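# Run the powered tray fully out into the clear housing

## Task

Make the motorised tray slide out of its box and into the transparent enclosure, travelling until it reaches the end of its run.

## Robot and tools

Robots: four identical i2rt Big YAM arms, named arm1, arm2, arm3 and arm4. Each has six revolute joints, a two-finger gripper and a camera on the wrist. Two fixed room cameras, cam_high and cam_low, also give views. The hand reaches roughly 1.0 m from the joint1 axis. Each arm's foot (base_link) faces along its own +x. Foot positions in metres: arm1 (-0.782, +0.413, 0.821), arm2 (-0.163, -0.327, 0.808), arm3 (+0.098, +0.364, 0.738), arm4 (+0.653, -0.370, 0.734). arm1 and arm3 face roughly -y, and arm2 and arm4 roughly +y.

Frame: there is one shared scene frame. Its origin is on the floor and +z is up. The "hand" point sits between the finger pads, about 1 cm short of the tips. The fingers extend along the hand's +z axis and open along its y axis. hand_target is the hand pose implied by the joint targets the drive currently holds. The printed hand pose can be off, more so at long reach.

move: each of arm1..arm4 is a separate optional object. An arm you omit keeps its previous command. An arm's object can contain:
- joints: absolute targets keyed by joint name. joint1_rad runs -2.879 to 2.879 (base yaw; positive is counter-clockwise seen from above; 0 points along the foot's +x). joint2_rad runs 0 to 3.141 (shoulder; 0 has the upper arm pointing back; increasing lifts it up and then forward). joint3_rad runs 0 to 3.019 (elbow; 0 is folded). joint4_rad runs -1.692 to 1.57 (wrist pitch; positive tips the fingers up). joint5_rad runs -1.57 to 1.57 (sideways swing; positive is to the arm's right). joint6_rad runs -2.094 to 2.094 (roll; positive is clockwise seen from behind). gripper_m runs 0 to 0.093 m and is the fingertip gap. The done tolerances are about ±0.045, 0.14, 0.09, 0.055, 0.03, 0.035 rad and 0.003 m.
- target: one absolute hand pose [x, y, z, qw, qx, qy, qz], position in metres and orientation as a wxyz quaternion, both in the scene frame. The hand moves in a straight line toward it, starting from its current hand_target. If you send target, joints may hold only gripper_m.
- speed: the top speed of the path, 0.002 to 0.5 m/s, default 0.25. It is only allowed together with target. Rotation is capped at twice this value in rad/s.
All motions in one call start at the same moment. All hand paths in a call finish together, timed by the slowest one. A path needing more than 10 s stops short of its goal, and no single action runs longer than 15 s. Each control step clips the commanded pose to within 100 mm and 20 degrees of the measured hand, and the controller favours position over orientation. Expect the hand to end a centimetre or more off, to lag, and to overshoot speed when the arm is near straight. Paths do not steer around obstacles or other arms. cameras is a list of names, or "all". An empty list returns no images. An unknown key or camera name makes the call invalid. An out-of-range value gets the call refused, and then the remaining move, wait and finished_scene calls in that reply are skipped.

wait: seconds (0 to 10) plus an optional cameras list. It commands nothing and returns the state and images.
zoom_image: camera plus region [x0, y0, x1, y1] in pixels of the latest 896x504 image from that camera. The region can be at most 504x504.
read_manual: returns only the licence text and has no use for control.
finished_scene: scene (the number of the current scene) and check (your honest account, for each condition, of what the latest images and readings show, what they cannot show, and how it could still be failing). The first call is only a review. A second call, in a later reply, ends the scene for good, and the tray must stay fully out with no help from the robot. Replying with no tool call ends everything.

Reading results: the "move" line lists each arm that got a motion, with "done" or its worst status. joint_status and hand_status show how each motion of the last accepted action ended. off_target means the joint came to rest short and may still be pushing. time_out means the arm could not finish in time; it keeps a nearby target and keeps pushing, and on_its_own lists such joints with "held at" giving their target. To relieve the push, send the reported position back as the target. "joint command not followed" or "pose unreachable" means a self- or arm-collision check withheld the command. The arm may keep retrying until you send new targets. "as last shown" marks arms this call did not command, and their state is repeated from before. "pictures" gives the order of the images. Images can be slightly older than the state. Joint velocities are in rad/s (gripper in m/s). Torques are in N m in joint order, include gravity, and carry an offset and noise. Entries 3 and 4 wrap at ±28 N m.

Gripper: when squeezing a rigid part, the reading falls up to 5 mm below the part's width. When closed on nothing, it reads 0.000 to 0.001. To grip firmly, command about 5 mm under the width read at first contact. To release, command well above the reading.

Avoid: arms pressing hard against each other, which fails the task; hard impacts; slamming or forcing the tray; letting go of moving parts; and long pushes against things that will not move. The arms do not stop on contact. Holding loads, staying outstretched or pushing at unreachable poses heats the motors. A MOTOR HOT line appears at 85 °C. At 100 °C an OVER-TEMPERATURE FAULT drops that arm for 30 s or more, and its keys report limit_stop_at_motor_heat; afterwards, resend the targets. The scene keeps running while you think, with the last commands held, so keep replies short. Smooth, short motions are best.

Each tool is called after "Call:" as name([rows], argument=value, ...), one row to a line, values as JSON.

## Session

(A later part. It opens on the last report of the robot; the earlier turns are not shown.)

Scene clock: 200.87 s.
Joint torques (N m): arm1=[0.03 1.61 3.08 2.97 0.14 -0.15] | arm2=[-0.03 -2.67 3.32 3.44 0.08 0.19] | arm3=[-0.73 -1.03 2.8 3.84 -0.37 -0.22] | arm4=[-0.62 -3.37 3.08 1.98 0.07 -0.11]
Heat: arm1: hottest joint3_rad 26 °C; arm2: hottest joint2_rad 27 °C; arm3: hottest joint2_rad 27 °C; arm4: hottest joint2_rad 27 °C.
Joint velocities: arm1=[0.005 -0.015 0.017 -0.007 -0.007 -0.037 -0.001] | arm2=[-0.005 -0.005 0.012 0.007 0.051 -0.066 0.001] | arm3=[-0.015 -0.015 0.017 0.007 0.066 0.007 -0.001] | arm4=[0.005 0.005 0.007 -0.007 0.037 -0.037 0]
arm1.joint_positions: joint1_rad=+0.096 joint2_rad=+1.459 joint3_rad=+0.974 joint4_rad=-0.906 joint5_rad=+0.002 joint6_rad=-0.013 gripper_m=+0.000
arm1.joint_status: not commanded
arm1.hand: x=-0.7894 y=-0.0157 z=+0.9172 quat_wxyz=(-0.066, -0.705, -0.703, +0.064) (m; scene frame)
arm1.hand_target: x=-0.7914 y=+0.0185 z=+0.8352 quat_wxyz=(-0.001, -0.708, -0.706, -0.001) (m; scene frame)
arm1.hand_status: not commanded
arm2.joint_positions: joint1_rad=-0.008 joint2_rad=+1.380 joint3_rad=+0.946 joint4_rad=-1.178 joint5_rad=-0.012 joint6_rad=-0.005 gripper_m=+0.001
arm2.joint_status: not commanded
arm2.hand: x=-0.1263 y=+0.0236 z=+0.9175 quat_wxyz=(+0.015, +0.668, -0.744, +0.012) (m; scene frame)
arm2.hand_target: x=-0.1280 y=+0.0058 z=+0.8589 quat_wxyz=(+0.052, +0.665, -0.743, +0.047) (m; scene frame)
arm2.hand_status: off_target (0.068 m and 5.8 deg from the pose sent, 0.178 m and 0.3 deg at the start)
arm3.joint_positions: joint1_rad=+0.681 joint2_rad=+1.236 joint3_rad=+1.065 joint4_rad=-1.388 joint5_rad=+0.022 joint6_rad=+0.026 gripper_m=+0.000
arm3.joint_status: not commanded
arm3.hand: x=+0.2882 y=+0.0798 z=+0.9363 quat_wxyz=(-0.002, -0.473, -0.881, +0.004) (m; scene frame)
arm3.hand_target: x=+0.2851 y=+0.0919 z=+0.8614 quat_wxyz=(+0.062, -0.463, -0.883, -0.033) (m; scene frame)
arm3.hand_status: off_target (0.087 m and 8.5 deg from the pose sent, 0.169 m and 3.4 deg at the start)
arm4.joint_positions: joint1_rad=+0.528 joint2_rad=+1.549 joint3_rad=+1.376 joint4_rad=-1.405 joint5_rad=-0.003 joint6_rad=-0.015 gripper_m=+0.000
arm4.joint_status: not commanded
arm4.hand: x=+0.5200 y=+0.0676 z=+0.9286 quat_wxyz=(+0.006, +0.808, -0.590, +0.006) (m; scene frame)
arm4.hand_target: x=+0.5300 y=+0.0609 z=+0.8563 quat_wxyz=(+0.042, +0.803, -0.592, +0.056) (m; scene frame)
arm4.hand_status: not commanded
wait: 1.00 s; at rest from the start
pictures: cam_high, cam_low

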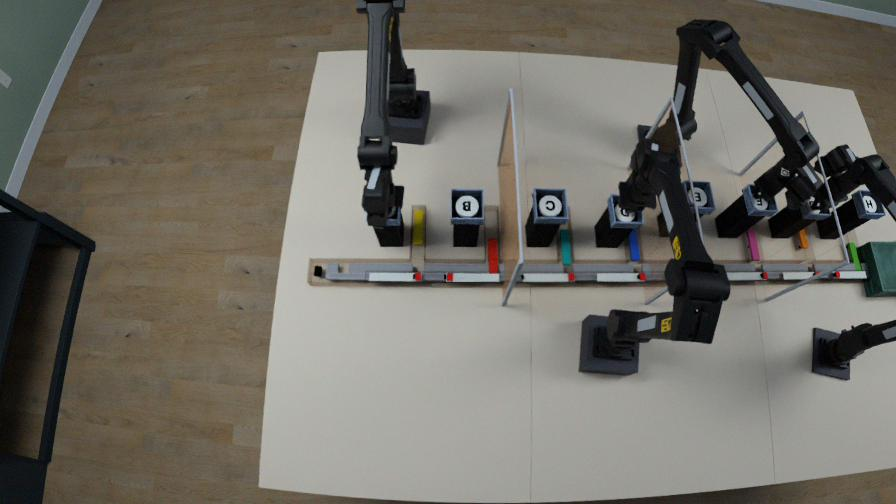

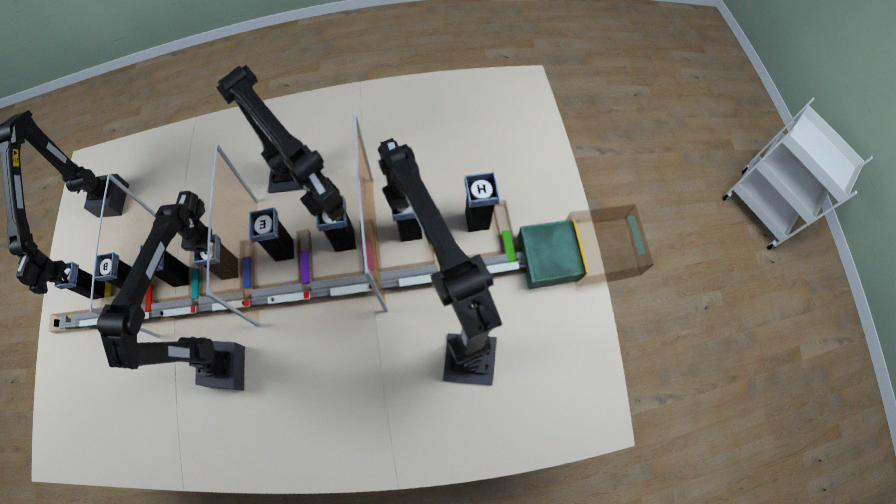

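Call:
move(arm2={"target": [-0.127, 0.012, 0.99, 0.052, 0.6654, -0.7432, 0.0466], "speed": 0.4}, arm3={"target": [0.292, 0.083, 0.99, -0.0618, 0.463, 0.884, 0.0324], "speed": 0.4}, cameras=[])

Call:
move(arm2={"target": [-0.342, 0.009, 1.005, 0.0347, 0.866, -0.496, 0.0606], "speed": 0.45}, arm3={"target": [0.084, 0.078, 1.005, 0, 0.728, 0.686, 0], "speed": 0.45}, cameras=[])

Call:
move(arm2={"target": [-0.342, 0.009, 0.85, 0.0347, 0.866, -0.496, 0.0606], "speed": 0.17}, arm3={"target": [0.084, 0.081, 0.85, 0, 0.728, 0.686, 0], "speed": 0.17}, cameras=["arm2_cam_wrist", "arm3_cam_wrist", "cam_high", "cam_low"])

Call:
zoom_image(camera="cam_low", region=[180, 200, 420, 340])

Call:
zoom_image(camera="cam_high", region=[480, 180, 780, 300])

Scene clock: 203.67 s.
Joint torques (N m): arm1=[-0.09 1.67 3.1 2.93 0.15 -0.14] | arm2=[-0.62 -12.22 12.88 -0.66 0.06 0.12] | arm3=[-0.21 -10.17 15.08 -0.2 -0.19 -0.17] | arm4=[-0.56 -3.31 3.08 1.99 0.07 -0.11]
Heat: arm1: hottest joint3_rad 26 °C; arm2: hottest joint2_rad 27 °C; arm3: hottest joint2_rad 27 °C; arm4: hottest joint2_rad 27 °C.
move: arm2 off_target; arm3 off_target
Joint velocities: arm1=[0.005 -0.015 0.002 -0.012 -0.007 -0.037 0.001] | arm2=[0.005 -0.015 0.002 -0.007 0.007 -0.007 0.001] | arm3=[-0.015 -0.005 -0.007 -0.002 -0.051 -0.007 0.001] | arm4=[0.015 -0.005 0.017 0.002 -0.051 0.007 0.001]
arm1, arm4: as last shown
arm2.joint_positions: joint1_rad=-0.008 joint2_rad=+1.359 joint3_rad=+1.074 joint4_rad=-1.465 joint5_rad=-0.012 joint6_rad=-0.005 gripper_m=+0.001
arm2.joint_status: not commanded
arm2.hand: x=-0.1292 y=+0.0018 z=+0.9741 quat_wxyz=(+0.067, +0.665, -0.741, +0.057) (m; scene frame)
arm2.hand_target: x=-0.1272 y=+0.0121 z=+0.9902 quat_wxyz=(+0.052, +0.666, -0.743, +0.046) (m; scene frame)
arm2.hand_status: off_target (0.019 m and 2.1 deg from the pose sent, 0.073 m and 5.8 deg at the start)
arm3.joint_positions: joint1_rad=+0.681 joint2_rad=+1.289 joint3_rad=+1.227 joint4_rad=-1.652 joint5_rad=+0.017 joint6_rad=+0.026 gripper_m=+0.000
arm3.joint_status: not commanded
arm3.hand: x=+0.2809 y=+0.0903 z=+0.9828 quat_wxyz=(+0.066, -0.470, -0.880, -0.033) (m; scene frame)
arm3.hand_target: x=+0.2922 y=+0.0826 z=+0.9904 quat_wxyz=(+0.062, -0.463, -0.884, -0.032) (m; scene frame)
arm3.hand_status: off_target (0.015 m and 1.1 deg from the pose sent, 0.054 m and 8.5 deg at the start)
pictures: none
No camera images: "cameras" was empty.

Scene clock: 205.43 s.
Joint torques (N m): arm1=[0.03 1.67 3.1 2.95 0.15 -0.14] | arm2=[-0.5 -11.05 13.42 -0.62 0.11 0.01] | arm3=[-2.61 -8.88 11.3 0.92 -0.2 -0.28] | arm4=[-0.56 -3.37 3.07 1.98 0.07 -0.11]
Heat: arm1: hottest joint3_rad 26 °C; arm2: hottest joint2_rad 27 °C; arm3: hottest joint2_rad 27 °C; arm4: hottest joint2_rad 27 °C.
move: arm2 off_target; arm3 done
Joint velocities: arm1=[-0.015 -0.015 -0.002 0.002 -0.007 0.037 0] | arm2=[-0.015 -0.005 0.022 -0.007 -0.037 -0.007 0] | arm3=[-0.005 -0.005 0.012 -0.002 0.022 0.066 0.001] | arm4=[-0.005 -0.005 0.012 -0.002 -0.051 -0.066 0]
arm1, arm4: as last shown
arm2.joint_positions: joint1_rad=+0.579 joint2_rad=+1.417 joint3_rad=+1.207 joint4_rad=-1.503 joint5_rad=+0.002 joint6_rad=-0.038 gripper_m=+0.001
arm2.joint_status: not commanded
arm2.hand: x=-0.3335 y=+0.0012 z=+0.9988 quat_wxyz=(+0.034, +0.861, -0.503, +0.064) (m; scene frame)
arm2.hand_target: x=-0.3413 y=+0.0120 z=+1.0045 quat_wxyz=(+0.031, +0.865, -0.496, +0.063) (m; scene frame)
arm2.hand_status: off_target (0.013 m and 1.0 deg from the pose sent, 0.215 m and 36.6 deg at the start)
arm3.joint_positions: joint1_rad=+0.051 joint2_rad=+1.068 joint3_rad=+1.122 joint4_rad=-1.629 joint5_rad=-0.002 joint6_rad=+0.040 gripper_m=+0.000
arm3.joint_status: not commanded
arm3.hand: x=+0.0899 y=+0.0808 z=+1.0043 quat_wxyz=(+0.002, -0.727, -0.686, -0.011) (m; scene frame)
arm3.hand_target: x=+0.0866 y=+0.0788 z=+1.0047 quat_wxyz=(-0.004, -0.728, -0.686, -0.007) (m; scene frame)
arm3.hand_status: done (0.007 m and 1.3 deg from the pose sent, 0.199 m and 38.1 deg at the start)
pictures: none
No camera images: "cameras" was empty.

Scene clock: 207.13 s.
Joint torques (N m): arm1=[-0.03 1.49 3.08 2.93 0.13 -0.16] | arm2=[0.21 -1.61 2.44 3.63 -0.22 0.03] | arm3=[-2.61 1.55 1.29 2.24 0.12 -0.24] | arm4=[-0.56 -3.31 3.07 1.98 0.07 -0.11]
Heat: arm1: hottest joint3_rad 26 °C; arm2: hottest joint2_rad 27 °C; arm3: hottest joint2_rad 27 °C; arm4: hottest joint2_rad 27 °C.
move: arm2 off_target; arm3 off_target
Joint velocities: arm1=[-0.015 -0.015 0.017 0.027 0.007 -0.007 -0.001] | arm2=[-0.005 -0.005 0.017 0.002 0.022 0.007 0.001] | arm3=[-0.015 0.005 0.002 -0.012 0.022 -0.051 0] | arm4=[-0.005 -0.005 -0.017 -0.007 0.037 0.037 0.001]
arm1, arm4: as last shown
arm2.joint_positions: joint1_rad=+0.579 joint2_rad=+1.417 joint3_rad=+1.051 joint4_rad=-1.204 joint5_rad=+0.001 joint6_rad=-0.038 gripper_m=+0.001
arm2.joint_status: not commanded
arm2.hand: x=-0.3415 y=+0.0173 z=+0.9392 quat_wxyz=(-0.004, +0.864, -0.504, +0.004) (m; scene frame)
arm2.hand_target: x=-0.3346 y=-0.0035 z=+0.8627 quat_wxyz=(+0.035, +0.866, -0.496, +0.061) (m; scene frame)
arm2.hand_status: off_target (0.090 m and 7.9 deg from the pose sent, 0.149 m and 1.0 deg at the start)
arm3.joint_positions: joint1_rad=+0.050 joint2_rad=+0.963 joint3_rad=+0.866 joint4_rad=-1.270 joint5_rad=+0.003 joint6_rad=+0.036 gripper_m=+0.000
arm3.joint_status: not commanded
arm3.hand: x=+0.0892 y=+0.0698 z=+0.9368 quat_wxyz=(-0.070, -0.724, -0.684, +0.064) (m; scene frame)
arm3.hand_target: x=+0.0857 y=+0.0974 z=+0.8630 quat_wxyz=(-0.001, -0.728, -0.686, -0.001) (m; scene frame)
arm3.hand_status: off_target (0.088 m and 10.9 deg from the pose sent, 0.154 m and 1.3 deg at the start)
pictures: arm2_cam_wrist, arm3_cam_wrist, cam_high, cam_low
camera_calibration:
arm2_cam_wrist: T_world_to_cam=[[0.866767, 0.498191, 0.0228183, 0.264062], [0.38912, -0.704202, 0.593873, -0.408595], [0.311931, -0.50587, -0.804235, 0.998284], [0, 0, 0, 1]] pos_world=[-0.381283, 0.0857151, 1.03948]
arm3_cam_wrist: T_world_to_cam=[[-0.998249, 0.0562511, -0.0182941, 0.101366], [0.0430462, 0.902962, 0.427558, -0.464588], [0.0405695, 0.426022, -0.903803, 0.941057], [0, 0, 0, 1]] pos_world=[0.0830088, 0.0128925, 1.05102]

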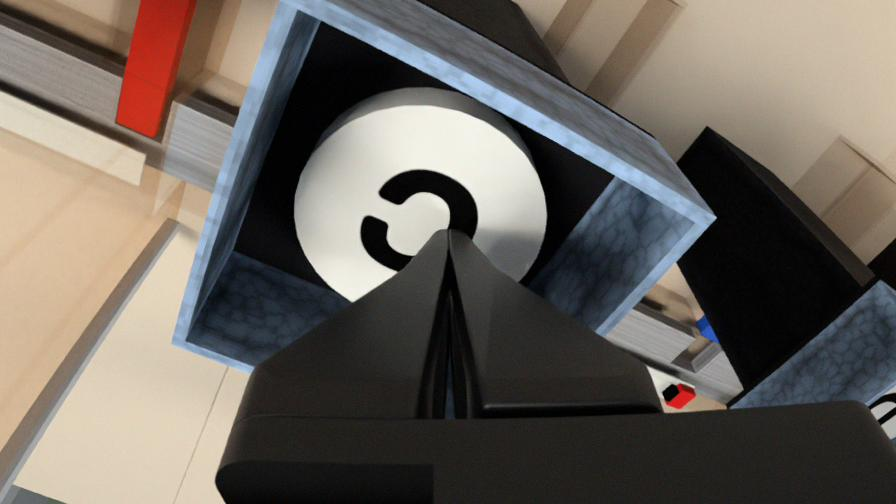

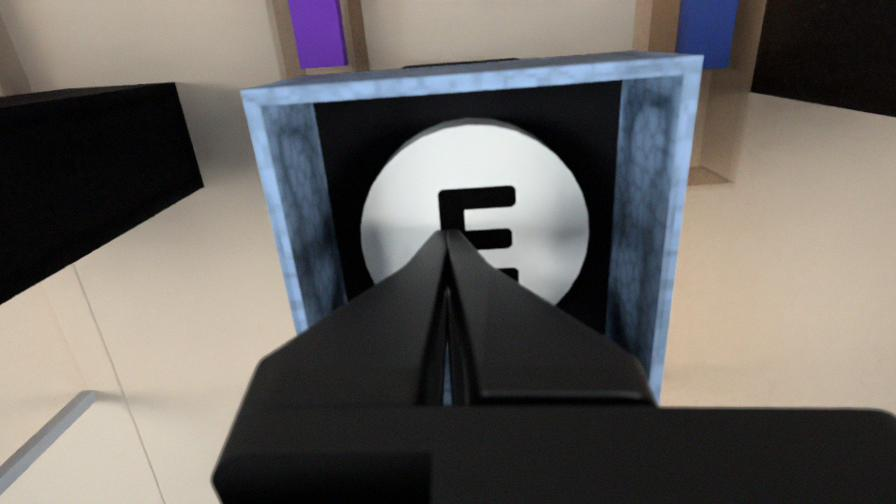

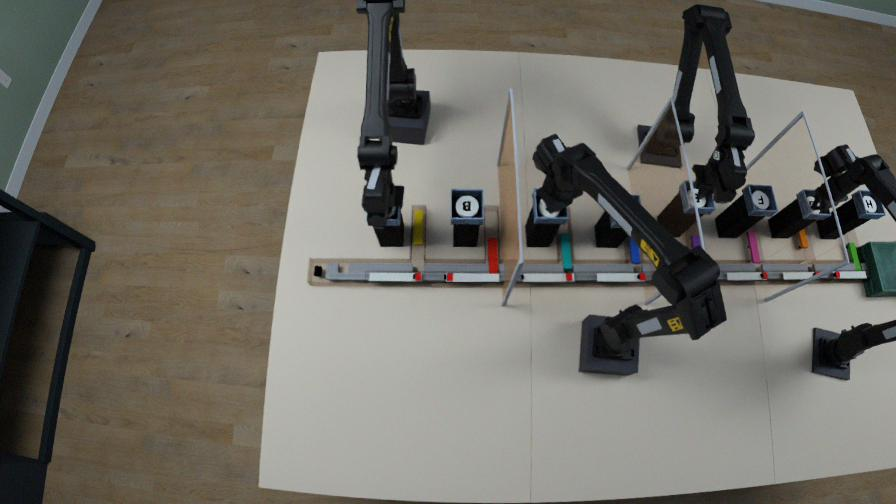

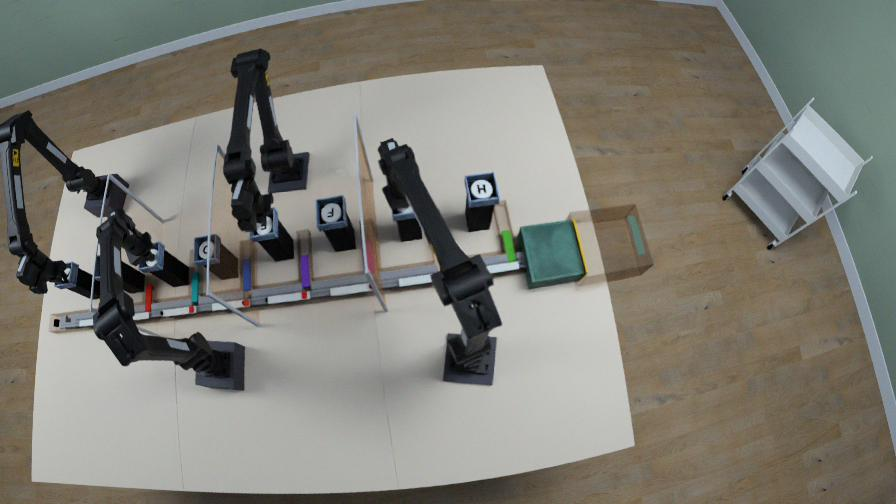

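Scaled by 2.100 from the camera's 896x504 image, which has a finer 1280x720 frame.

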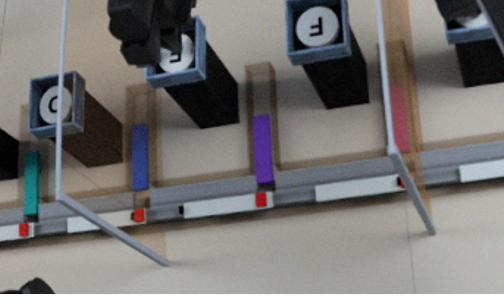

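Scaled by 1.680 from the camera's 896x504 image, which has a finer 1280x720 frame.

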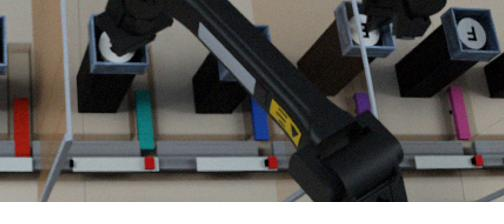

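Call:
wait(seconds=10, cameras=["cam_high", "cam_low"])

Call:
zoom_image(camera="cam_low", region=[180, 200, 420, 340])

Call:
zoom_image(camera="cam_high", region=[480, 180, 780, 300])

Scene clock: 217.73 s.
Joint torques (N m): arm1=[-0.15 1.67 3.08 2.97 0.14 -0.15] | arm2=[0.38 -1.49 2.37 3.7 -0.21 0.02] | arm3=[-2.73 1.49 1.28 2.43 0.13 -0.23] | arm4=[-0.56 -3.37 3.08 1.99 0.07 -0.11]
Heat: arm1: hottest joint3_rad 26 °C; arm2: hottest joint2_rad 27 °C; arm3: hottest joint2_rad 28 °C; arm4: hottest joint2_rad 27 °C.
Joint velocities: arm1=[0.005 -0.015 -0.007 0.022 -0.066 -0.051 0.001] | arm2=[0.024 -0.024 -0.012 0.002 -0.051 0.022 0] | arm3=[-0.005 0.005 -0.007 0.002 0.022 -0.007 -0.001] | arm4=[-0.005 0.005 -0.002 -0.017 0.007 0.022 -0.001]
arm1.joint_positions: joint1_rad=+0.096 joint2_rad=+1.459 joint3_rad=+0.974 joint4_rad=-0.906 joint5_rad=+0.002 joint6_rad=-0.013 gripper_m=+0.000
arm1.joint_status: not commanded
arm1.hand: x=-0.7894 y=-0.0157 z=+0.9172 quat_wxyz=(-0.066, -0.705, -0.703, +0.064) (m; scene frame)
arm1.hand_target: x=-0.7914 y=+0.0185 z=+0.8352 quat_wxyz=(-0.001, -0.708, -0.706, -0.001) (m; scene frame)
arm1.hand_status: not commanded
arm2.joint_positions: joint1_rad=+0.579 joint2_rad=+1.417 joint3_rad=+1.051 joint4_rad=-1.204 joint5_rad=+0.001 joint6_rad=-0.038 gripper_m=+0.001
arm2.joint_status: not commanded
arm2.hand: x=-0.3415 y=+0.0173 z=+0.9392 quat_wxyz=(-0.004, +0.864, -0.504, +0.004) (m; scene frame)
arm2.hand_target: x=-0.3346 y=-0.0035 z=+0.8627 quat_wxyz=(+0.035, +0.866, -0.496, +0.061) (m; scene frame)
arm2.hand_status: off_target (0.090 m and 7.9 deg from the pose sent, 0.149 m and 1.0 deg at the start)
arm3.joint_positions: joint1_rad=+0.050 joint2_rad=+0.963 joint3_rad=+0.866 joint4_rad=-1.270 joint5_rad=+0.003 joint6_rad=+0.036 gripper_m=+0.000
arm3.joint_status: not commanded
arm3.hand: x=+0.0892 y=+0.0698 z=+0.9368 quat_wxyz=(-0.071, -0.724, -0.684, +0.064) (m; scene frame)
arm3.hand_target: x=+0.0857 y=+0.0973 z=+0.8630 quat_wxyz=(-0.001, -0.728, -0.686, -0.001) (m; scene frame)
arm3.hand_status: off_target (0.088 m and 10.9 deg from the pose sent, 0.154 m and 1.3 deg at the start)
arm4.joint_positions: joint1_rad=+0.528 joint2_rad=+1.549 joint3_rad=+1.376 joint4_rad=-1.405 joint5_rad=-0.003 joint6_rad=-0.015 gripper_m=+0.000
arm4.joint_status: not commanded
arm4.hand: x=+0.5200 y=+0.0676 z=+0.9286 quat_wxyz=(+0.006, +0.808, -0.590, +0.006) (m; scene frame)
arm4.hand_target: x=+0.5300 y=+0.0609 z=+0.8563 quat_wxyz=(+0.042, +0.803, -0.592, +0.056) (m; scene frame)
arm4.hand_status: not commanded
wait: 10.00 s; at rest from the start
pictures: cam_high, cam_low

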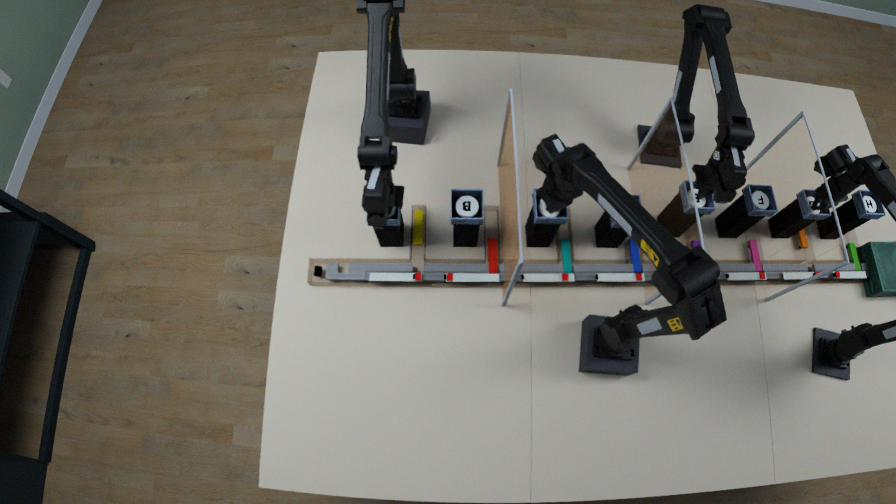

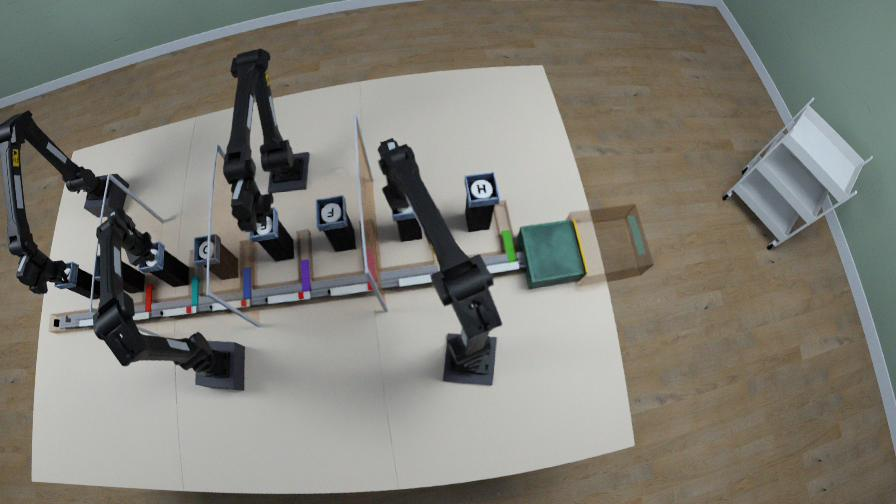

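Scaled by 2.100 from the camera's 896x504 image, which has a finer 1280x720 frame.

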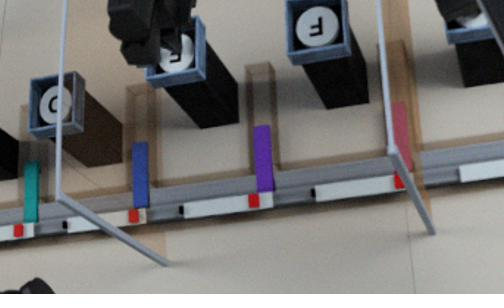

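Scaled by 1.680 from the camera's 896x504 image, which has a finer 1280x720 frame.

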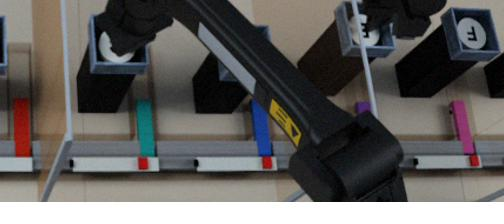

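Call:
wait(seconds=6, cameras=["cam_high", "cam_low", "arm3_cam_wrist", "arm2_cam_wrist"])

Call:
zoom_image(camera="cam_low", region=[180, 200, 420, 340])

Call:
zoom_image(camera="cam_high", region=[480, 180, 780, 300])

Scene clock: 224.10 s.
Joint torques (N m): arm1=[-0.09 1.67 3.07 2.93 0.14 -0.14] | arm2=[0.09 -1.55 2.32 3.77 -0.19 0.02] | arm3=[-2.67 1.49 1.29 2.41 0.13 -0.22] | arm4=[-0.56 -3.31 3.1 1.98 0.07 -0.11]
Heat: arm1: hottest joint3_rad 26 °C; arm2: hottest joint2_rad 27 °C; arm3: hottest joint2_rad 28 °C; arm4: hottest joint2_rad 27 °C.
Joint velocities: arm1=[-0.015 -0.005 0.002 -0.002 -0.037 -0.081 0] | arm2=[-0.005 -0.005 -0.002 0.002 0.022 -0.051 0] | arm3=[-0.005 0.005 -0.007 -0.017 0.007 -0.022 0] | arm4=[0.005 -0.015 -0.007 -0.027 -0.037 0.022 -0.001]
arm1.joint_positions: joint1_rad=+0.096 joint2_rad=+1.459 joint3_rad=+0.974 joint4_rad=-0.906 joint5_rad=+0.002 joint6_rad=-0.013 gripper_m=+0.000
arm1.joint_status: not commanded
arm1.hand: x=-0.7894 y=-0.0157 z=+0.9172 quat_wxyz=(-0.066, -0.705, -0.703, +0.064) (m; scene frame)
arm1.hand_target: x=-0.7914 y=+0.0185 z=+0.8352 quat_wxyz=(-0.001, -0.708, -0.706, -0.001) (m; scene frame)
arm1.hand_status: not commanded
arm2.joint_positions: joint1_rad=+0.579 joint2_rad=+1.417 joint3_rad=+1.051 joint4_rad=-1.204 joint5_rad=+0.001 joint6_rad=-0.038 gripper_m=+0.001
arm2.joint_status: not commanded
arm2.hand: x=-0.3415 y=+0.0173 z=+0.9392 quat_wxyz=(-0.004, +0.864, -0.504, +0.004) (m; scene frame)
arm2.hand_target: x=-0.3346 y=-0.0035 z=+0.8627 quat_wxyz=(+0.035, +0.866, -0.496, +0.061) (m; scene frame)
arm2.hand_status: off_target (0.090 m and 7.9 deg from the pose sent, 0.149 m and 1.0 deg at the start)
arm3.joint_positions: joint1_rad=+0.050 joint2_rad=+0.963 joint3_rad=+0.866 joint4_rad=-1.270 joint5_rad=+0.003 joint6_rad=+0.036 gripper_m=+0.000
arm3.joint_status: not commanded
arm3.hand: x=+0.0892 y=+0.0698 z=+0.9368 quat_wxyz=(-0.071, -0.723, -0.684, +0.064) (m; scene frame)
arm3.hand_target: x=+0.0857 y=+0.0973 z=+0.8630 quat_wxyz=(-0.001, -0.728, -0.686, -0.001) (m; scene frame)
arm3.hand_status: off_target (0.088 m and 10.9 deg from the pose sent, 0.154 m and 1.3 deg at the start)
arm4.joint_positions: joint1_rad=+0.528 joint2_rad=+1.549 joint3_rad=+1.376 joint4_rad=-1.405 joint5_rad=-0.003 joint6_rad=-0.015 gripper_m=+0.000
arm4.joint_status: not commanded
arm4.hand: x=+0.5200 y=+0.0676 z=+0.9286 quat_wxyz=(+0.006, +0.808, -0.590, +0.006) (m; scene frame)
arm4.hand_target: x=+0.5300 y=+0.0609 z=+0.8563 quat_wxyz=(+0.042, +0.803, -0.592, +0.056) (m; scene frame)
arm4.hand_status: not commanded
wait: 6.00 s; at rest from the start
pictures: arm2_cam_wrist, arm3_cam_wrist, cam_high, cam_low
camera_calibration:
arm2_cam_wrist: T_world_to_cam=[[0.866767, 0.498191, 0.0228183, 0.264062], [0.38912, -0.704202, 0.593873, -0.408595], [0.311931, -0.50587, -0.804235, 0.998284], [0, 0, 0, 1]] pos_world=[-0.381283, 0.0857151, 1.03948]
arm3_cam_wrist: T_world_to_cam=[[-0.998271, 0.0558742, -0.0182362, 0.101343], [0.0427455, 0.903142, 0.427209, -0.464171], [0.0403398, 0.425691, -0.903969, 0.941311], [0, 0, 0, 1]] pos_world=[0.0830371, 0.0128419, 1.05106]

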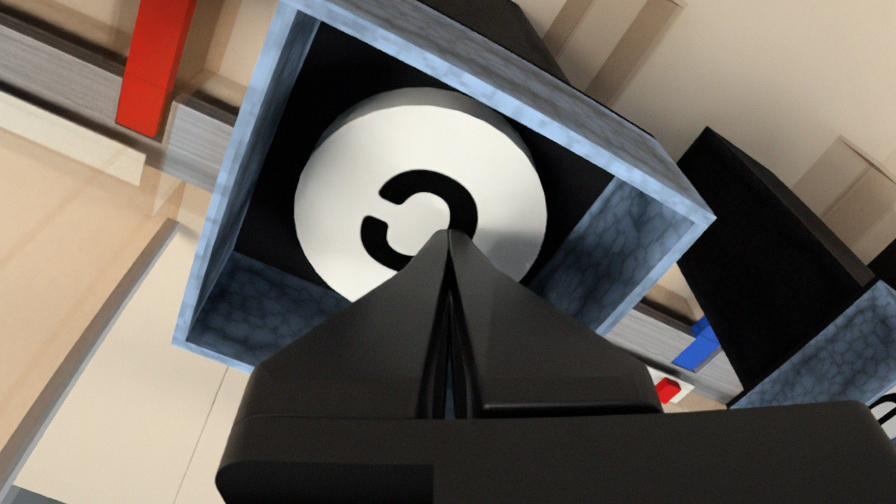

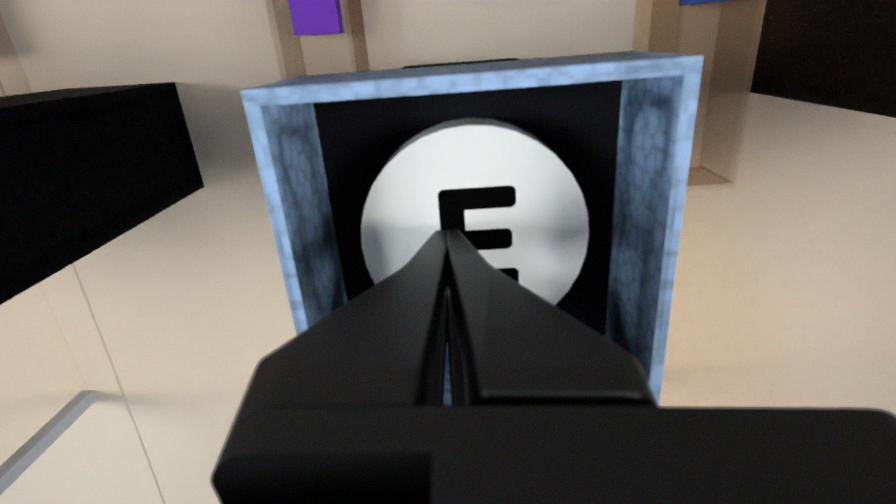

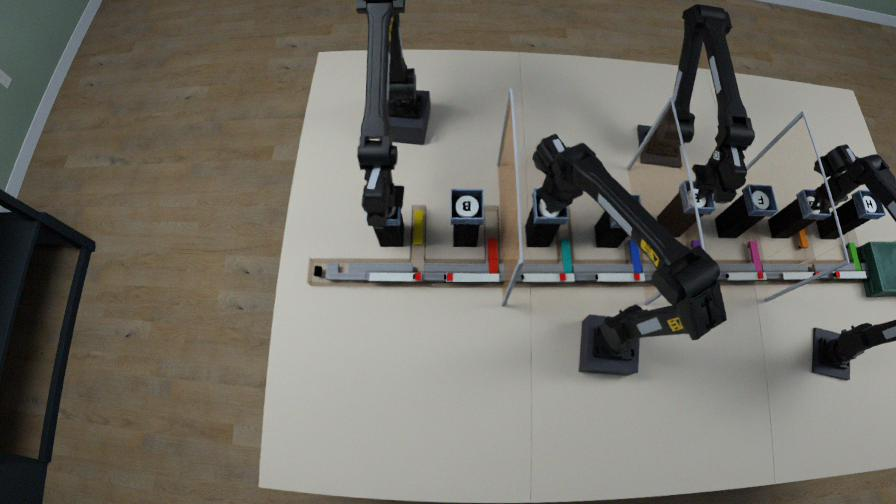

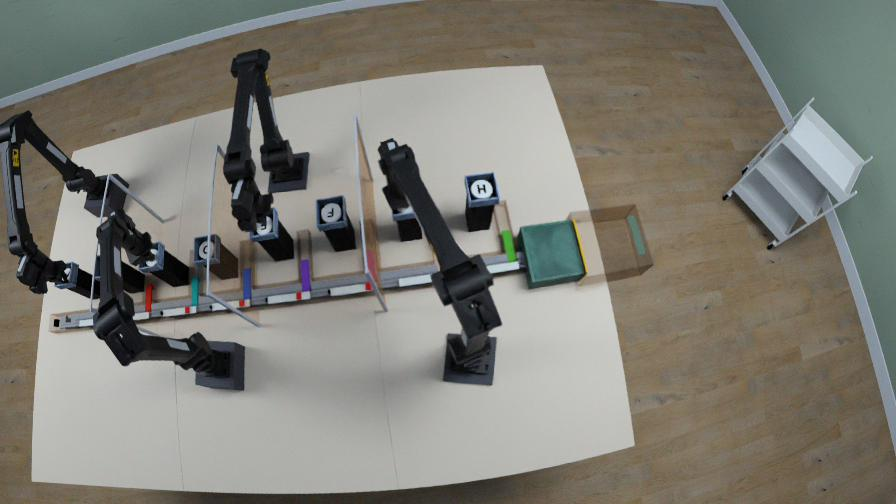

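Scaled by 2.100 from the camera's 896x504 image, which has a finer 1280x720 frame.

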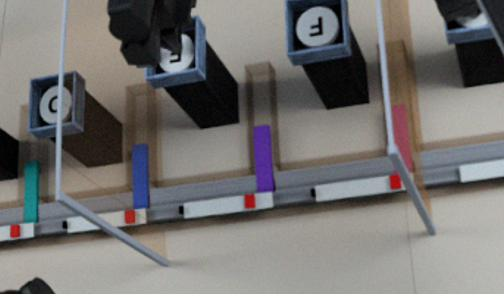

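Scaled by 1.680 from the camera's 896x504 image, which has a finer 1280x720 frame.

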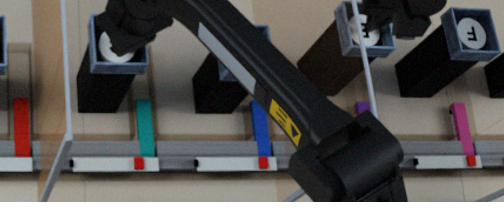

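Call:
wait(seconds=10, cameras=[])

Call:
wait(seconds=10, cameras=[])

Call:
wait(seconds=10, cameras=[])

Call:
wait(seconds=10, cameras=[])

Call:
wait(seconds=10, cameras=["cam_high", "cam_low"])

Call:
zoom_image(camera="cam_low", region=[180, 200, 420, 340])

Call:
zoom_image(camera="cam_high", region=[480, 180, 780, 300])

Call:
zoom_image(camera="cam_high", region=[300, 180, 600, 300])

Call:
zoom_image(camera="cam_high", region=[696, 200, 896, 300])

Scene clock: 235.23 s.
Joint torques (N m): arm1=[-0.15 1.67 3.08 2.91 0.14 -0.14] | arm2=[-0.26 -1.26 2.32 3.78 -0.19 0.03] | arm3=[-2.67 1.61 1.25 2.43 0.12 -0.23] | arm4=[-0.62 -3.37 3.08 1.96 0.07 -0.11]
Heat: arm1: hottest joint3_rad 26 °C; arm2: hottest joint2_rad 27 °C; arm3: hottest joint2_rad 27 °C; arm4: hottest joint2_rad 27 °C.
Joint velocities: arm1=[-0.015 0.005 0.007 -0.022 -0.007 0.007 -0.002] | arm2=[-0.005 0.005 -0.012 -0.007 -0.022 0.007 0] | arm3=[-0.015 -0.015 0.012 -0.017 0.037 0.037 -0.002] | arm4=[0.005 -0.024 -0.002 0.002 0.007 0.022 -0.001]
arm1.joint_positions: joint1_rad=+0.096 joint2_rad=+1.459 joint3_rad=+0.974 joint4_rad=-0.906 joint5_rad=+0.002 joint6_rad=-0.013 gripper_m=+0.000
arm1.joint_status: not commanded
arm1.hand: x=-0.7894 y=-0.0157 z=+0.9172 quat_wxyz=(-0.066, -0.705, -0.703, +0.064) (m; scene frame)
arm1.hand_target: x=-0.7914 y=+0.0185 z=+0.8352 quat_wxyz=(-0.001, -0.708, -0.706, -0.001) (m; scene frame)
arm1.hand_status: not commanded
arm2.joint_positions: joint1_rad=+0.579 joint2_rad=+1.417 joint3_rad=+1.051 joint4_rad=-1.204 joint5_rad=+0.001 joint6_rad=-0.038 gripper_m=+0.001
arm2.joint_status: not commanded
arm2.hand: x=-0.3415 y=+0.0173 z=+0.9392 quat_wxyz=(-0.004, +0.864, -0.504, +0.004) (m; scene frame)
arm2.hand_target: x=-0.3346 y=-0.0035 z=+0.8627 quat_wxyz=(+0.035, +0.866, -0.496, +0.061) (m; scene frame)
arm2.hand_status: off_target (0.090 m and 7.9 deg from the pose sent, 0.149 m and 1.0 deg at the start)
arm3.joint_positions: joint1_rad=+0.050 joint2_rad=+0.963 joint3_rad=+0.866 joint4_rad=-1.270 joint5_rad=+0.003 joint6_rad=+0.036 gripper_m=+0.000
arm3.joint_status: not commanded
arm3.hand: x=+0.0892 y=+0.0698 z=+0.9368 quat_wxyz=(-0.071, -0.723, -0.684, +0.064) (m; scene frame)
arm3.hand_target: x=+0.0857 y=+0.0973 z=+0.8630 quat_wxyz=(-0.001, -0.728, -0.686, -0.001) (m; scene frame)
arm3.hand_status: off_target (0.088 m and 10.9 deg from the pose sent, 0.154 m and 1.3 deg at the start)
arm4.joint_positions: joint1_rad=+0.528 joint2_rad=+1.549 joint3_rad=+1.376 joint4_rad=-1.405 joint5_rad=-0.003 joint6_rad=-0.015 gripper_m=+0.000
arm4.joint_status: not commanded
arm4.hand: x=+0.5200 y=+0.0676 z=+0.9286 quat_wxyz=(+0.006, +0.808, -0.590, +0.006) (m; scene frame)
arm4.hand_target: x=+0.5300 y=+0.0609 z=+0.8563 quat_wxyz=(+0.042, +0.803, -0.592, +0.056) (m; scene frame)
arm4.hand_status: not commanded
wait: 10.00 s; at rest from the start
pictures: none
No camera images: "cameras" was empty.

Scene clock: 245.23 s.
Joint torques (N m): arm1=[-0.21 1.67 3.07 2.89 0.14 -0.15] | arm2=[0.56 -1.67 2.35 3.7 -0.17 0.04] | arm3=[-2.78 1.44 1.28 2.41 0.12 -0.24] | arm4=[-0.56 -3.37 3.08 1.98 0.07 -0.11]
Heat: arm1: hottest joint3_rad 26 °C; arm2: hottest joint2_rad 27 °C; arm3: hottest joint2_rad 27 °C; arm4: hottest joint2_rad 27 °C.
Joint velocities: arm1=[-0.005 -0.005 -0.017 -0.002 0.007 0.037 0] | arm2=[-0.005 -0.005 -0.007 -0.007 -0.037 -0.022 0] | arm3=[-0.005 -0.005 -0.007 0.007 0.095 -0.022 0.001] | arm4=[-0.015 -0.005 0.007 0.007 -0.037 -0.022 0]
arm1.joint_positions: joint1_rad=+0.096 joint2_rad=+1.459 joint3_rad=+0.974 joint4_rad=-0.906 joint5_rad=+0.002 joint6_rad=-0.013 gripper_m=+0.000
arm1.joint_status: not commanded
arm1.hand: x=-0.7894 y=-0.0157 z=+0.9172 quat_wxyz=(-0.066, -0.705, -0.703, +0.064) (m; scene frame)
arm1.hand_target: x=-0.7914 y=+0.0185 z=+0.8352 quat_wxyz=(-0.001, -0.708, -0.706, -0.001) (m; scene frame)
arm1.hand_status: not commanded
arm2.joint_positions: joint1_rad=+0.579 joint2_rad=+1.417 joint3_rad=+1.051 joint4_rad=-1.204 joint5_rad=+0.001 joint6_rad=-0.038 gripper_m=+0.001
arm2.joint_status: not commanded
arm2.hand: x=-0.3415 y=+0.0173 z=+0.9392 quat_wxyz=(-0.004, +0.864, -0.504, +0.004) (m; scene frame)
arm2.hand_target: x=-0.3346 y=-0.0035 z=+0.8627 quat_wxyz=(+0.035, +0.866, -0.496, +0.061) (m; scene frame)
arm2.hand_status: off_target (0.090 m and 7.9 deg from the pose sent, 0.149 m and 1.0 deg at the start)
arm3.joint_positions: joint1_rad=+0.050 joint2_rad=+0.963 joint3_rad=+0.866 joint4_rad=-1.270 joint5_rad=+0.003 joint6_rad=+0.036 gripper_m=+0.000
arm3.joint_status: not commanded
arm3.hand: x=+0.0892 y=+0.0698 z=+0.9368 quat_wxyz=(-0.071, -0.723, -0.684, +0.064) (m; scene frame)
arm3.hand_target: x=+0.0857 y=+0.0973 z=+0.8630 quat_wxyz=(-0.001, -0.728, -0.686, -0.001) (m; scene frame)
arm3.hand_status: off_target (0.088 m and 10.9 deg from the pose sent, 0.154 m and 1.3 deg at the start)
arm4.joint_positions: joint1_rad=+0.528 joint2_rad=+1.549 joint3_rad=+1.376 joint4_rad=-1.405 joint5_rad=-0.003 joint6_rad=-0.015 gripper_m=+0.000
arm4.joint_status: not commanded
arm4.hand: x=+0.5200 y=+0.0676 z=+0.9286 quat_wxyz=(+0.006, +0.808, -0.590, +0.006) (m; scene frame)
arm4.hand_target: x=+0.5300 y=+0.0609 z=+0.8563 quat_wxyz=(+0.042, +0.803, -0.592, +0.056) (m; scene frame)
arm4.hand_status: not commanded
wait: 10.00 s; at rest by 0.27 s
pictures: none
No camera images: "cameras" was empty.

Scene clock: 255.23 s.
Joint torques (N m): arm1=[-0.03 1.61 3.08 2.93 0.13 -0.15] | arm2=[-0.38 -1.44 2.25 3.67 -0.22 0.02] | arm3=[-2.61 1.44 1.28 2.47 0.13 -0.23] | arm4=[-0.56 -3.37 3.07 1.98 0.07 -0.11]
Heat: arm1: hottest joint3_rad 26 °C; arm2: hottest joint2_rad 27 °C; arm3: hottest joint2_rad 27 °C; arm4: hottest joint2_rad 27 °C.
Joint velocities: arm1=[0.005 0.005 0.002 -0.002 0.007 -0.022 0] | arm2=[0.015 -0.005 -0.022 -0.007 0.022 -0.022 -0.001] | arm3=[0.005 -0.015 -0.007 0.012 0.037 -0.051 0] | arm4=[0.005 0.005 0.002 -0.002 0.081 -0.007 -0.001]
arm1.joint_positions: joint1_rad=+0.096 joint2_rad=+1.459 joint3_rad=+0.974 joint4_rad=-0.906 joint5_rad=+0.002 joint6_rad=-0.013 gripper_m=+0.000
arm1.joint_status: not commanded
arm1.hand: x=-0.7894 y=-0.0157 z=+0.9172 quat_wxyz=(-0.066, -0.705, -0.703, +0.064) (m; scene frame)
arm1.hand_target: x=-0.7914 y=+0.0185 z=+0.8352 quat_wxyz=(-0.001, -0.708, -0.706, -0.001) (m; scene frame)
arm1.hand_status: not commanded
arm2.joint_positions: joint1_rad=+0.579 joint2_rad=+1.417 joint3_rad=+1.051 joint4_rad=-1.204 joint5_rad=+0.001 joint6_rad=-0.038 gripper_m=+0.001
arm2.joint_status: not commanded
arm2.hand: x=-0.3415 y=+0.0173 z=+0.9392 quat_wxyz=(-0.004, +0.864, -0.504, +0.004) (m; scene frame)
arm2.hand_target: x=-0.3346 y=-0.0035 z=+0.8627 quat_wxyz=(+0.035, +0.866, -0.496, +0.061) (m; scene frame)
arm2.hand_status: off_target (0.090 m and 7.9 deg from the pose sent, 0.149 m and 1.0 deg at the start)
arm3.joint_positions: joint1_rad=+0.050 joint2_rad=+0.963 joint3_rad=+0.866 joint4_rad=-1.270 joint5_rad=+0.003 joint6_rad=+0.036 gripper_m=+0.000
arm3.joint_status: not commanded
arm3.hand: x=+0.0892 y=+0.0698 z=+0.9368 quat_wxyz=(-0.071, -0.723, -0.684, +0.064) (m; scene frame)
arm3.hand_target: x=+0.0857 y=+0.0973 z=+0.8630 quat_wxyz=(-0.001, -0.728, -0.686, -0.001) (m; scene frame)
arm3.hand_status: off_target (0.088 m and 10.9 deg from the pose sent, 0.154 m and 1.3 deg at the start)
arm4.joint_positions: joint1_rad=+0.528 joint2_rad=+1.549 joint3_rad=+1.376 joint4_rad=-1.405 joint5_rad=-0.003 joint6_rad=-0.015 gripper_m=+0.000
arm4.joint_status: not commanded
arm4.hand: x=+0.5200 y=+0.0676 z=+0.9286 quat_wxyz=(+0.006, +0.808, -0.590, +0.006) (m; scene frame)
arm4.hand_target: x=+0.5300 y=+0.0609 z=+0.8563 quat_wxyz=(+0.042, +0.803, -0.592, +0.056) (m; scene frame)
arm4.hand_status: not commanded
wait: 10.00 s; at rest by 0.27 s
pictures: none
No camera images: "cameras" was empty.

Scene clock: 265.23 s.
Joint torques (N m): arm1=[-0.03 1.79 3.06 2.96 0.13 -0.14] | arm2=[0.26 -1.38 2.29 3.73 -0.21 0] | arm3=[-2.73 1.55 1.33 2.4 0.14 -0.24] | arm4=[-0.56 -3.31 3.07 1.99 0.07 -0.11]
Heat: arm1: hottest joint3_rad 26 °C; arm2: hottest joint2_rad 27 °C; arm3: hottest joint2_rad 27 °C; arm4: hottest joint2_rad 27 °C.
Joint velocities: arm1=[0.005 -0.005 -0.012 0.007 -0.007 -0.007 0] | arm2=[-0.005 0.005 0.007 -0.007 0.007 -0.022 0] | arm3=[-0.005 0.015 -0.012 0.002 0.022 0.007 -0.001] | arm4=[0.005 0.015 -0.002 0.002 0.007 -0.081 -0.001]
arm1.joint_positions: joint1_rad=+0.096 joint2_rad=+1.459 joint3_rad=+0.974 joint4_rad=-0.906 joint5_rad=+0.002 joint6_rad=-0.013 gripper_m=+0.000
arm1.joint_status: not commanded
arm1.hand: x=-0.7894 y=-0.0157 z=+0.9172 quat_wxyz=(-0.066, -0.705, -0.703, +0.064) (m; scene frame)
arm1.hand_target: x=-0.7914 y=+0.0185 z=+0.8352 quat_wxyz=(-0.001, -0.708, -0.706, -0.001) (m; scene frame)
arm1.hand_status: not commanded
arm2.joint_positions: joint1_rad=+0.579 joint2_rad=+1.417 joint3_rad=+1.051 joint4_rad=-1.204 joint5_rad=+0.001 joint6_rad=-0.038 gripper_m=+0.001
arm2.joint_status: not commanded
arm2.hand: x=-0.3415 y=+0.0173 z=+0.9392 quat_wxyz=(-0.004, +0.864, -0.504, +0.004) (m; scene frame)
arm2.hand_target: x=-0.3346 y=-0.0035 z=+0.8627 quat_wxyz=(+0.035, +0.866, -0.496, +0.061) (m; scene frame)
arm2.hand_status: off_target (0.090 m and 7.9 deg from the pose sent, 0.149 m and 1.0 deg at the start)
arm3.joint_positions: joint1_rad=+0.050 joint2_rad=+0.963 joint3_rad=+0.866 joint4_rad=-1.270 joint5_rad=+0.003 joint6_rad=+0.036 gripper_m=+0.000
arm3.joint_status: not commanded
arm3.hand: x=+0.0892 y=+0.0698 z=+0.9368 quat_wxyz=(-0.071, -0.723, -0.684, +0.064) (m; scene frame)
arm3.hand_target: x=+0.0857 y=+0.0973 z=+0.8630 quat_wxyz=(-0.001, -0.728, -0.686, -0.001) (m; scene frame)
arm3.hand_status: off_target (0.088 m and 10.9 deg from the pose sent, 0.154 m and 1.3 deg at the start)
arm4.joint_positions: joint1_rad=+0.528 joint2_rad=+1.549 joint3_rad=+1.376 joint4_rad=-1.405 joint5_rad=-0.003 joint6_rad=-0.015 gripper_m=+0.000
arm4.joint_status: not commanded
arm4.hand: x=+0.5200 y=+0.0676 z=+0.9286 quat_wxyz=(+0.006, +0.808, -0.590, +0.006) (m; scene frame)
arm4.hand_target: x=+0.5300 y=+0.0609 z=+0.8563 quat_wxyz=(+0.042, +0.803, -0.592, +0.056) (m; scene frame)
arm4.hand_status: not commanded
wait: 10.00 s; at rest by 0.27 s
pictures: none
No camera images: "cameras" was empty.

Scene clock: 275.23 s.
Joint torques (N m): arm1=[-0.15 1.67 3.08 2.96 0.13 -0.14] | arm2=[0.03 -1.32 2.37 3.73 -0.2 0.02] | arm3=[-2.61 1.55 1.32 2.43 0.12 -0.23] | arm4=[-0.56 -3.37 3.08 1.98 0.07 -0.11]
Heat: arm1: hottest joint3_rad 26 °C; arm2: hottest joint2_rad 27 °C; arm3: hottest joint2_rad 27 °C; arm4: hottest joint2_rad 27 °C.
Joint velocities: arm1=[-0.005 0.005 0.007 -0.012 -0.037 0.022 0] | arm2=[-0.005 -0.005 -0.007 -0.017 0.007 0.066 -0.001] | arm3=[-0.005 -0.015 -0.007 0.002 -0.051 -0.037 0] | arm4=[-0.015 -0.005 -0.002 -0.012 -0.022 -0.022 0]
arm1.joint_positions: joint1_rad=+0.096 joint2_rad=+1.459 joint3_rad=+0.974 joint4_rad=-0.906 joint5_rad=+0.002 joint6_rad=-0.013 gripper_m=+0.000
arm1.joint_status: not commanded
arm1.hand: x=-0.7894 y=-0.0157 z=+0.9172 quat_wxyz=(-0.066, -0.705, -0.703, +0.064) (m; scene frame)
arm1.hand_target: x=-0.7914 y=+0.0185 z=+0.8352 quat_wxyz=(-0.001, -0.708, -0.706, -0.001) (m; scene frame)
arm1.hand_status: not commanded
arm2.joint_positions: joint1_rad=+0.579 joint2_rad=+1.417 joint3_rad=+1.051 joint4_rad=-1.204 joint5_rad=+0.001 joint6_rad=-0.038 gripper_m=+0.001
arm2.joint_status: not commanded
arm2.hand: x=-0.3415 y=+0.0173 z=+0.9392 quat_wxyz=(-0.004, +0.864, -0.504, +0.004) (m; scene frame)
arm2.hand_target: x=-0.3346 y=-0.0035 z=+0.8627 quat_wxyz=(+0.035, +0.866, -0.496, +0.061) (m; scene frame)
arm2.hand_status: off_target (0.090 m and 7.9 deg from the pose sent, 0.149 m and 1.0 deg at the start)
arm3.joint_positions: joint1_rad=+0.050 joint2_rad=+0.963 joint3_rad=+0.866 joint4_rad=-1.270 joint5_rad=+0.003 joint6_rad=+0.036 gripper_m=+0.000
arm3.joint_status: not commanded
arm3.hand: x=+0.0892 y=+0.0698 z=+0.9368 quat_wxyz=(-0.071, -0.723, -0.684, +0.064) (m; scene frame)
arm3.hand_target: x=+0.0857 y=+0.0973 z=+0.8630 quat_wxyz=(-0.001, -0.728, -0.686, -0.001) (m; scene frame)
arm3.hand_status: off_target (0.088 m and 10.9 deg from the pose sent, 0.154 m and 1.3 deg at the start)
arm4.joint_positions: joint1_rad=+0.528 joint2_rad=+1.549 joint3_rad=+1.376 joint4_rad=-1.405 joint5_rad=-0.003 joint6_rad=-0.015 gripper_m=+0.000
arm4.joint_status: not commanded
arm4.hand: x=+0.5200 y=+0.0676 z=+0.9286 quat_wxyz=(+0.006, +0.808, -0.590, +0.006) (m; scene frame)
arm4.hand_target: x=+0.5300 y=+0.0609 z=+0.8563 quat_wxyz=(+0.042, +0.803, -0.592, +0.056) (m; scene frame)
arm4.hand_status: not commanded
wait: 10.00 s; at rest by 0.27 s
pictures: cam_high, cam_low

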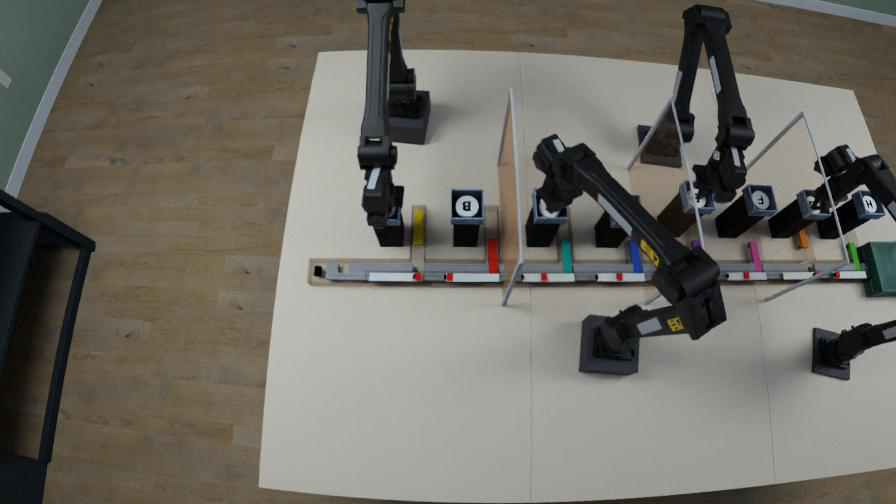

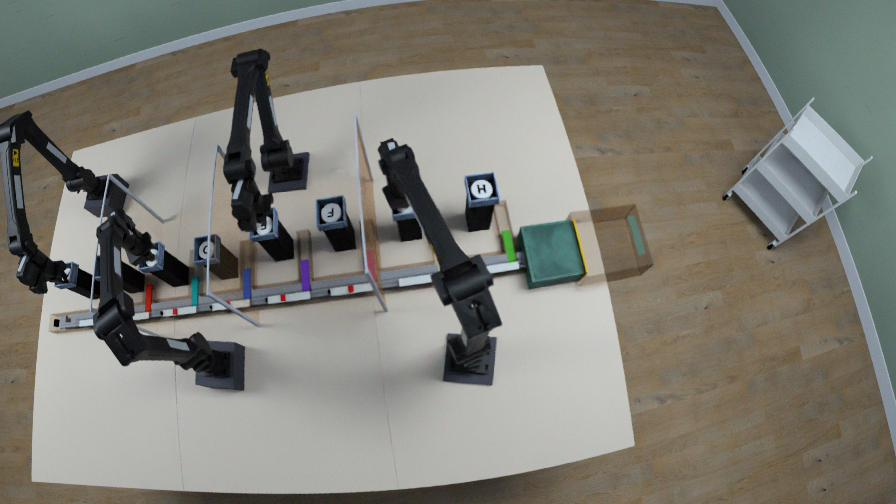

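Scaled by 2.100 from the camera's 896x504 image, which has a finer 1280x720 frame.

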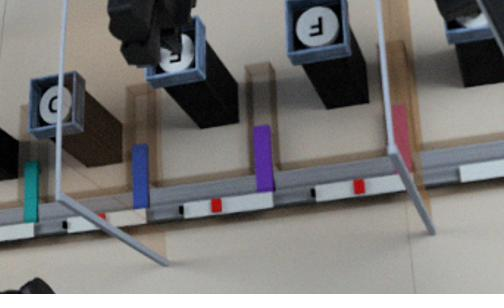

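Scaled by 1.680 from the camera's 896x504 image, which has a finer 1280x720 frame.

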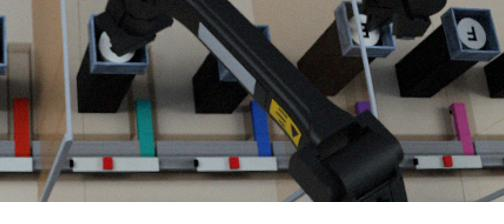

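Scaled by 1.680 from the camera's 896x504 image, which has a finer 1280x720 frame.

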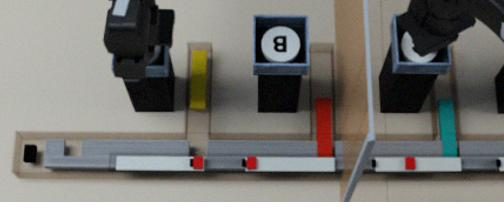

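Scaled by 2.520 from the camera's 896x504 image, which has a finer 1280x720 frame.

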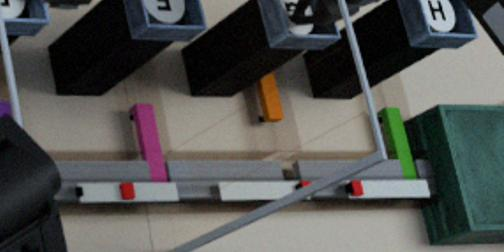

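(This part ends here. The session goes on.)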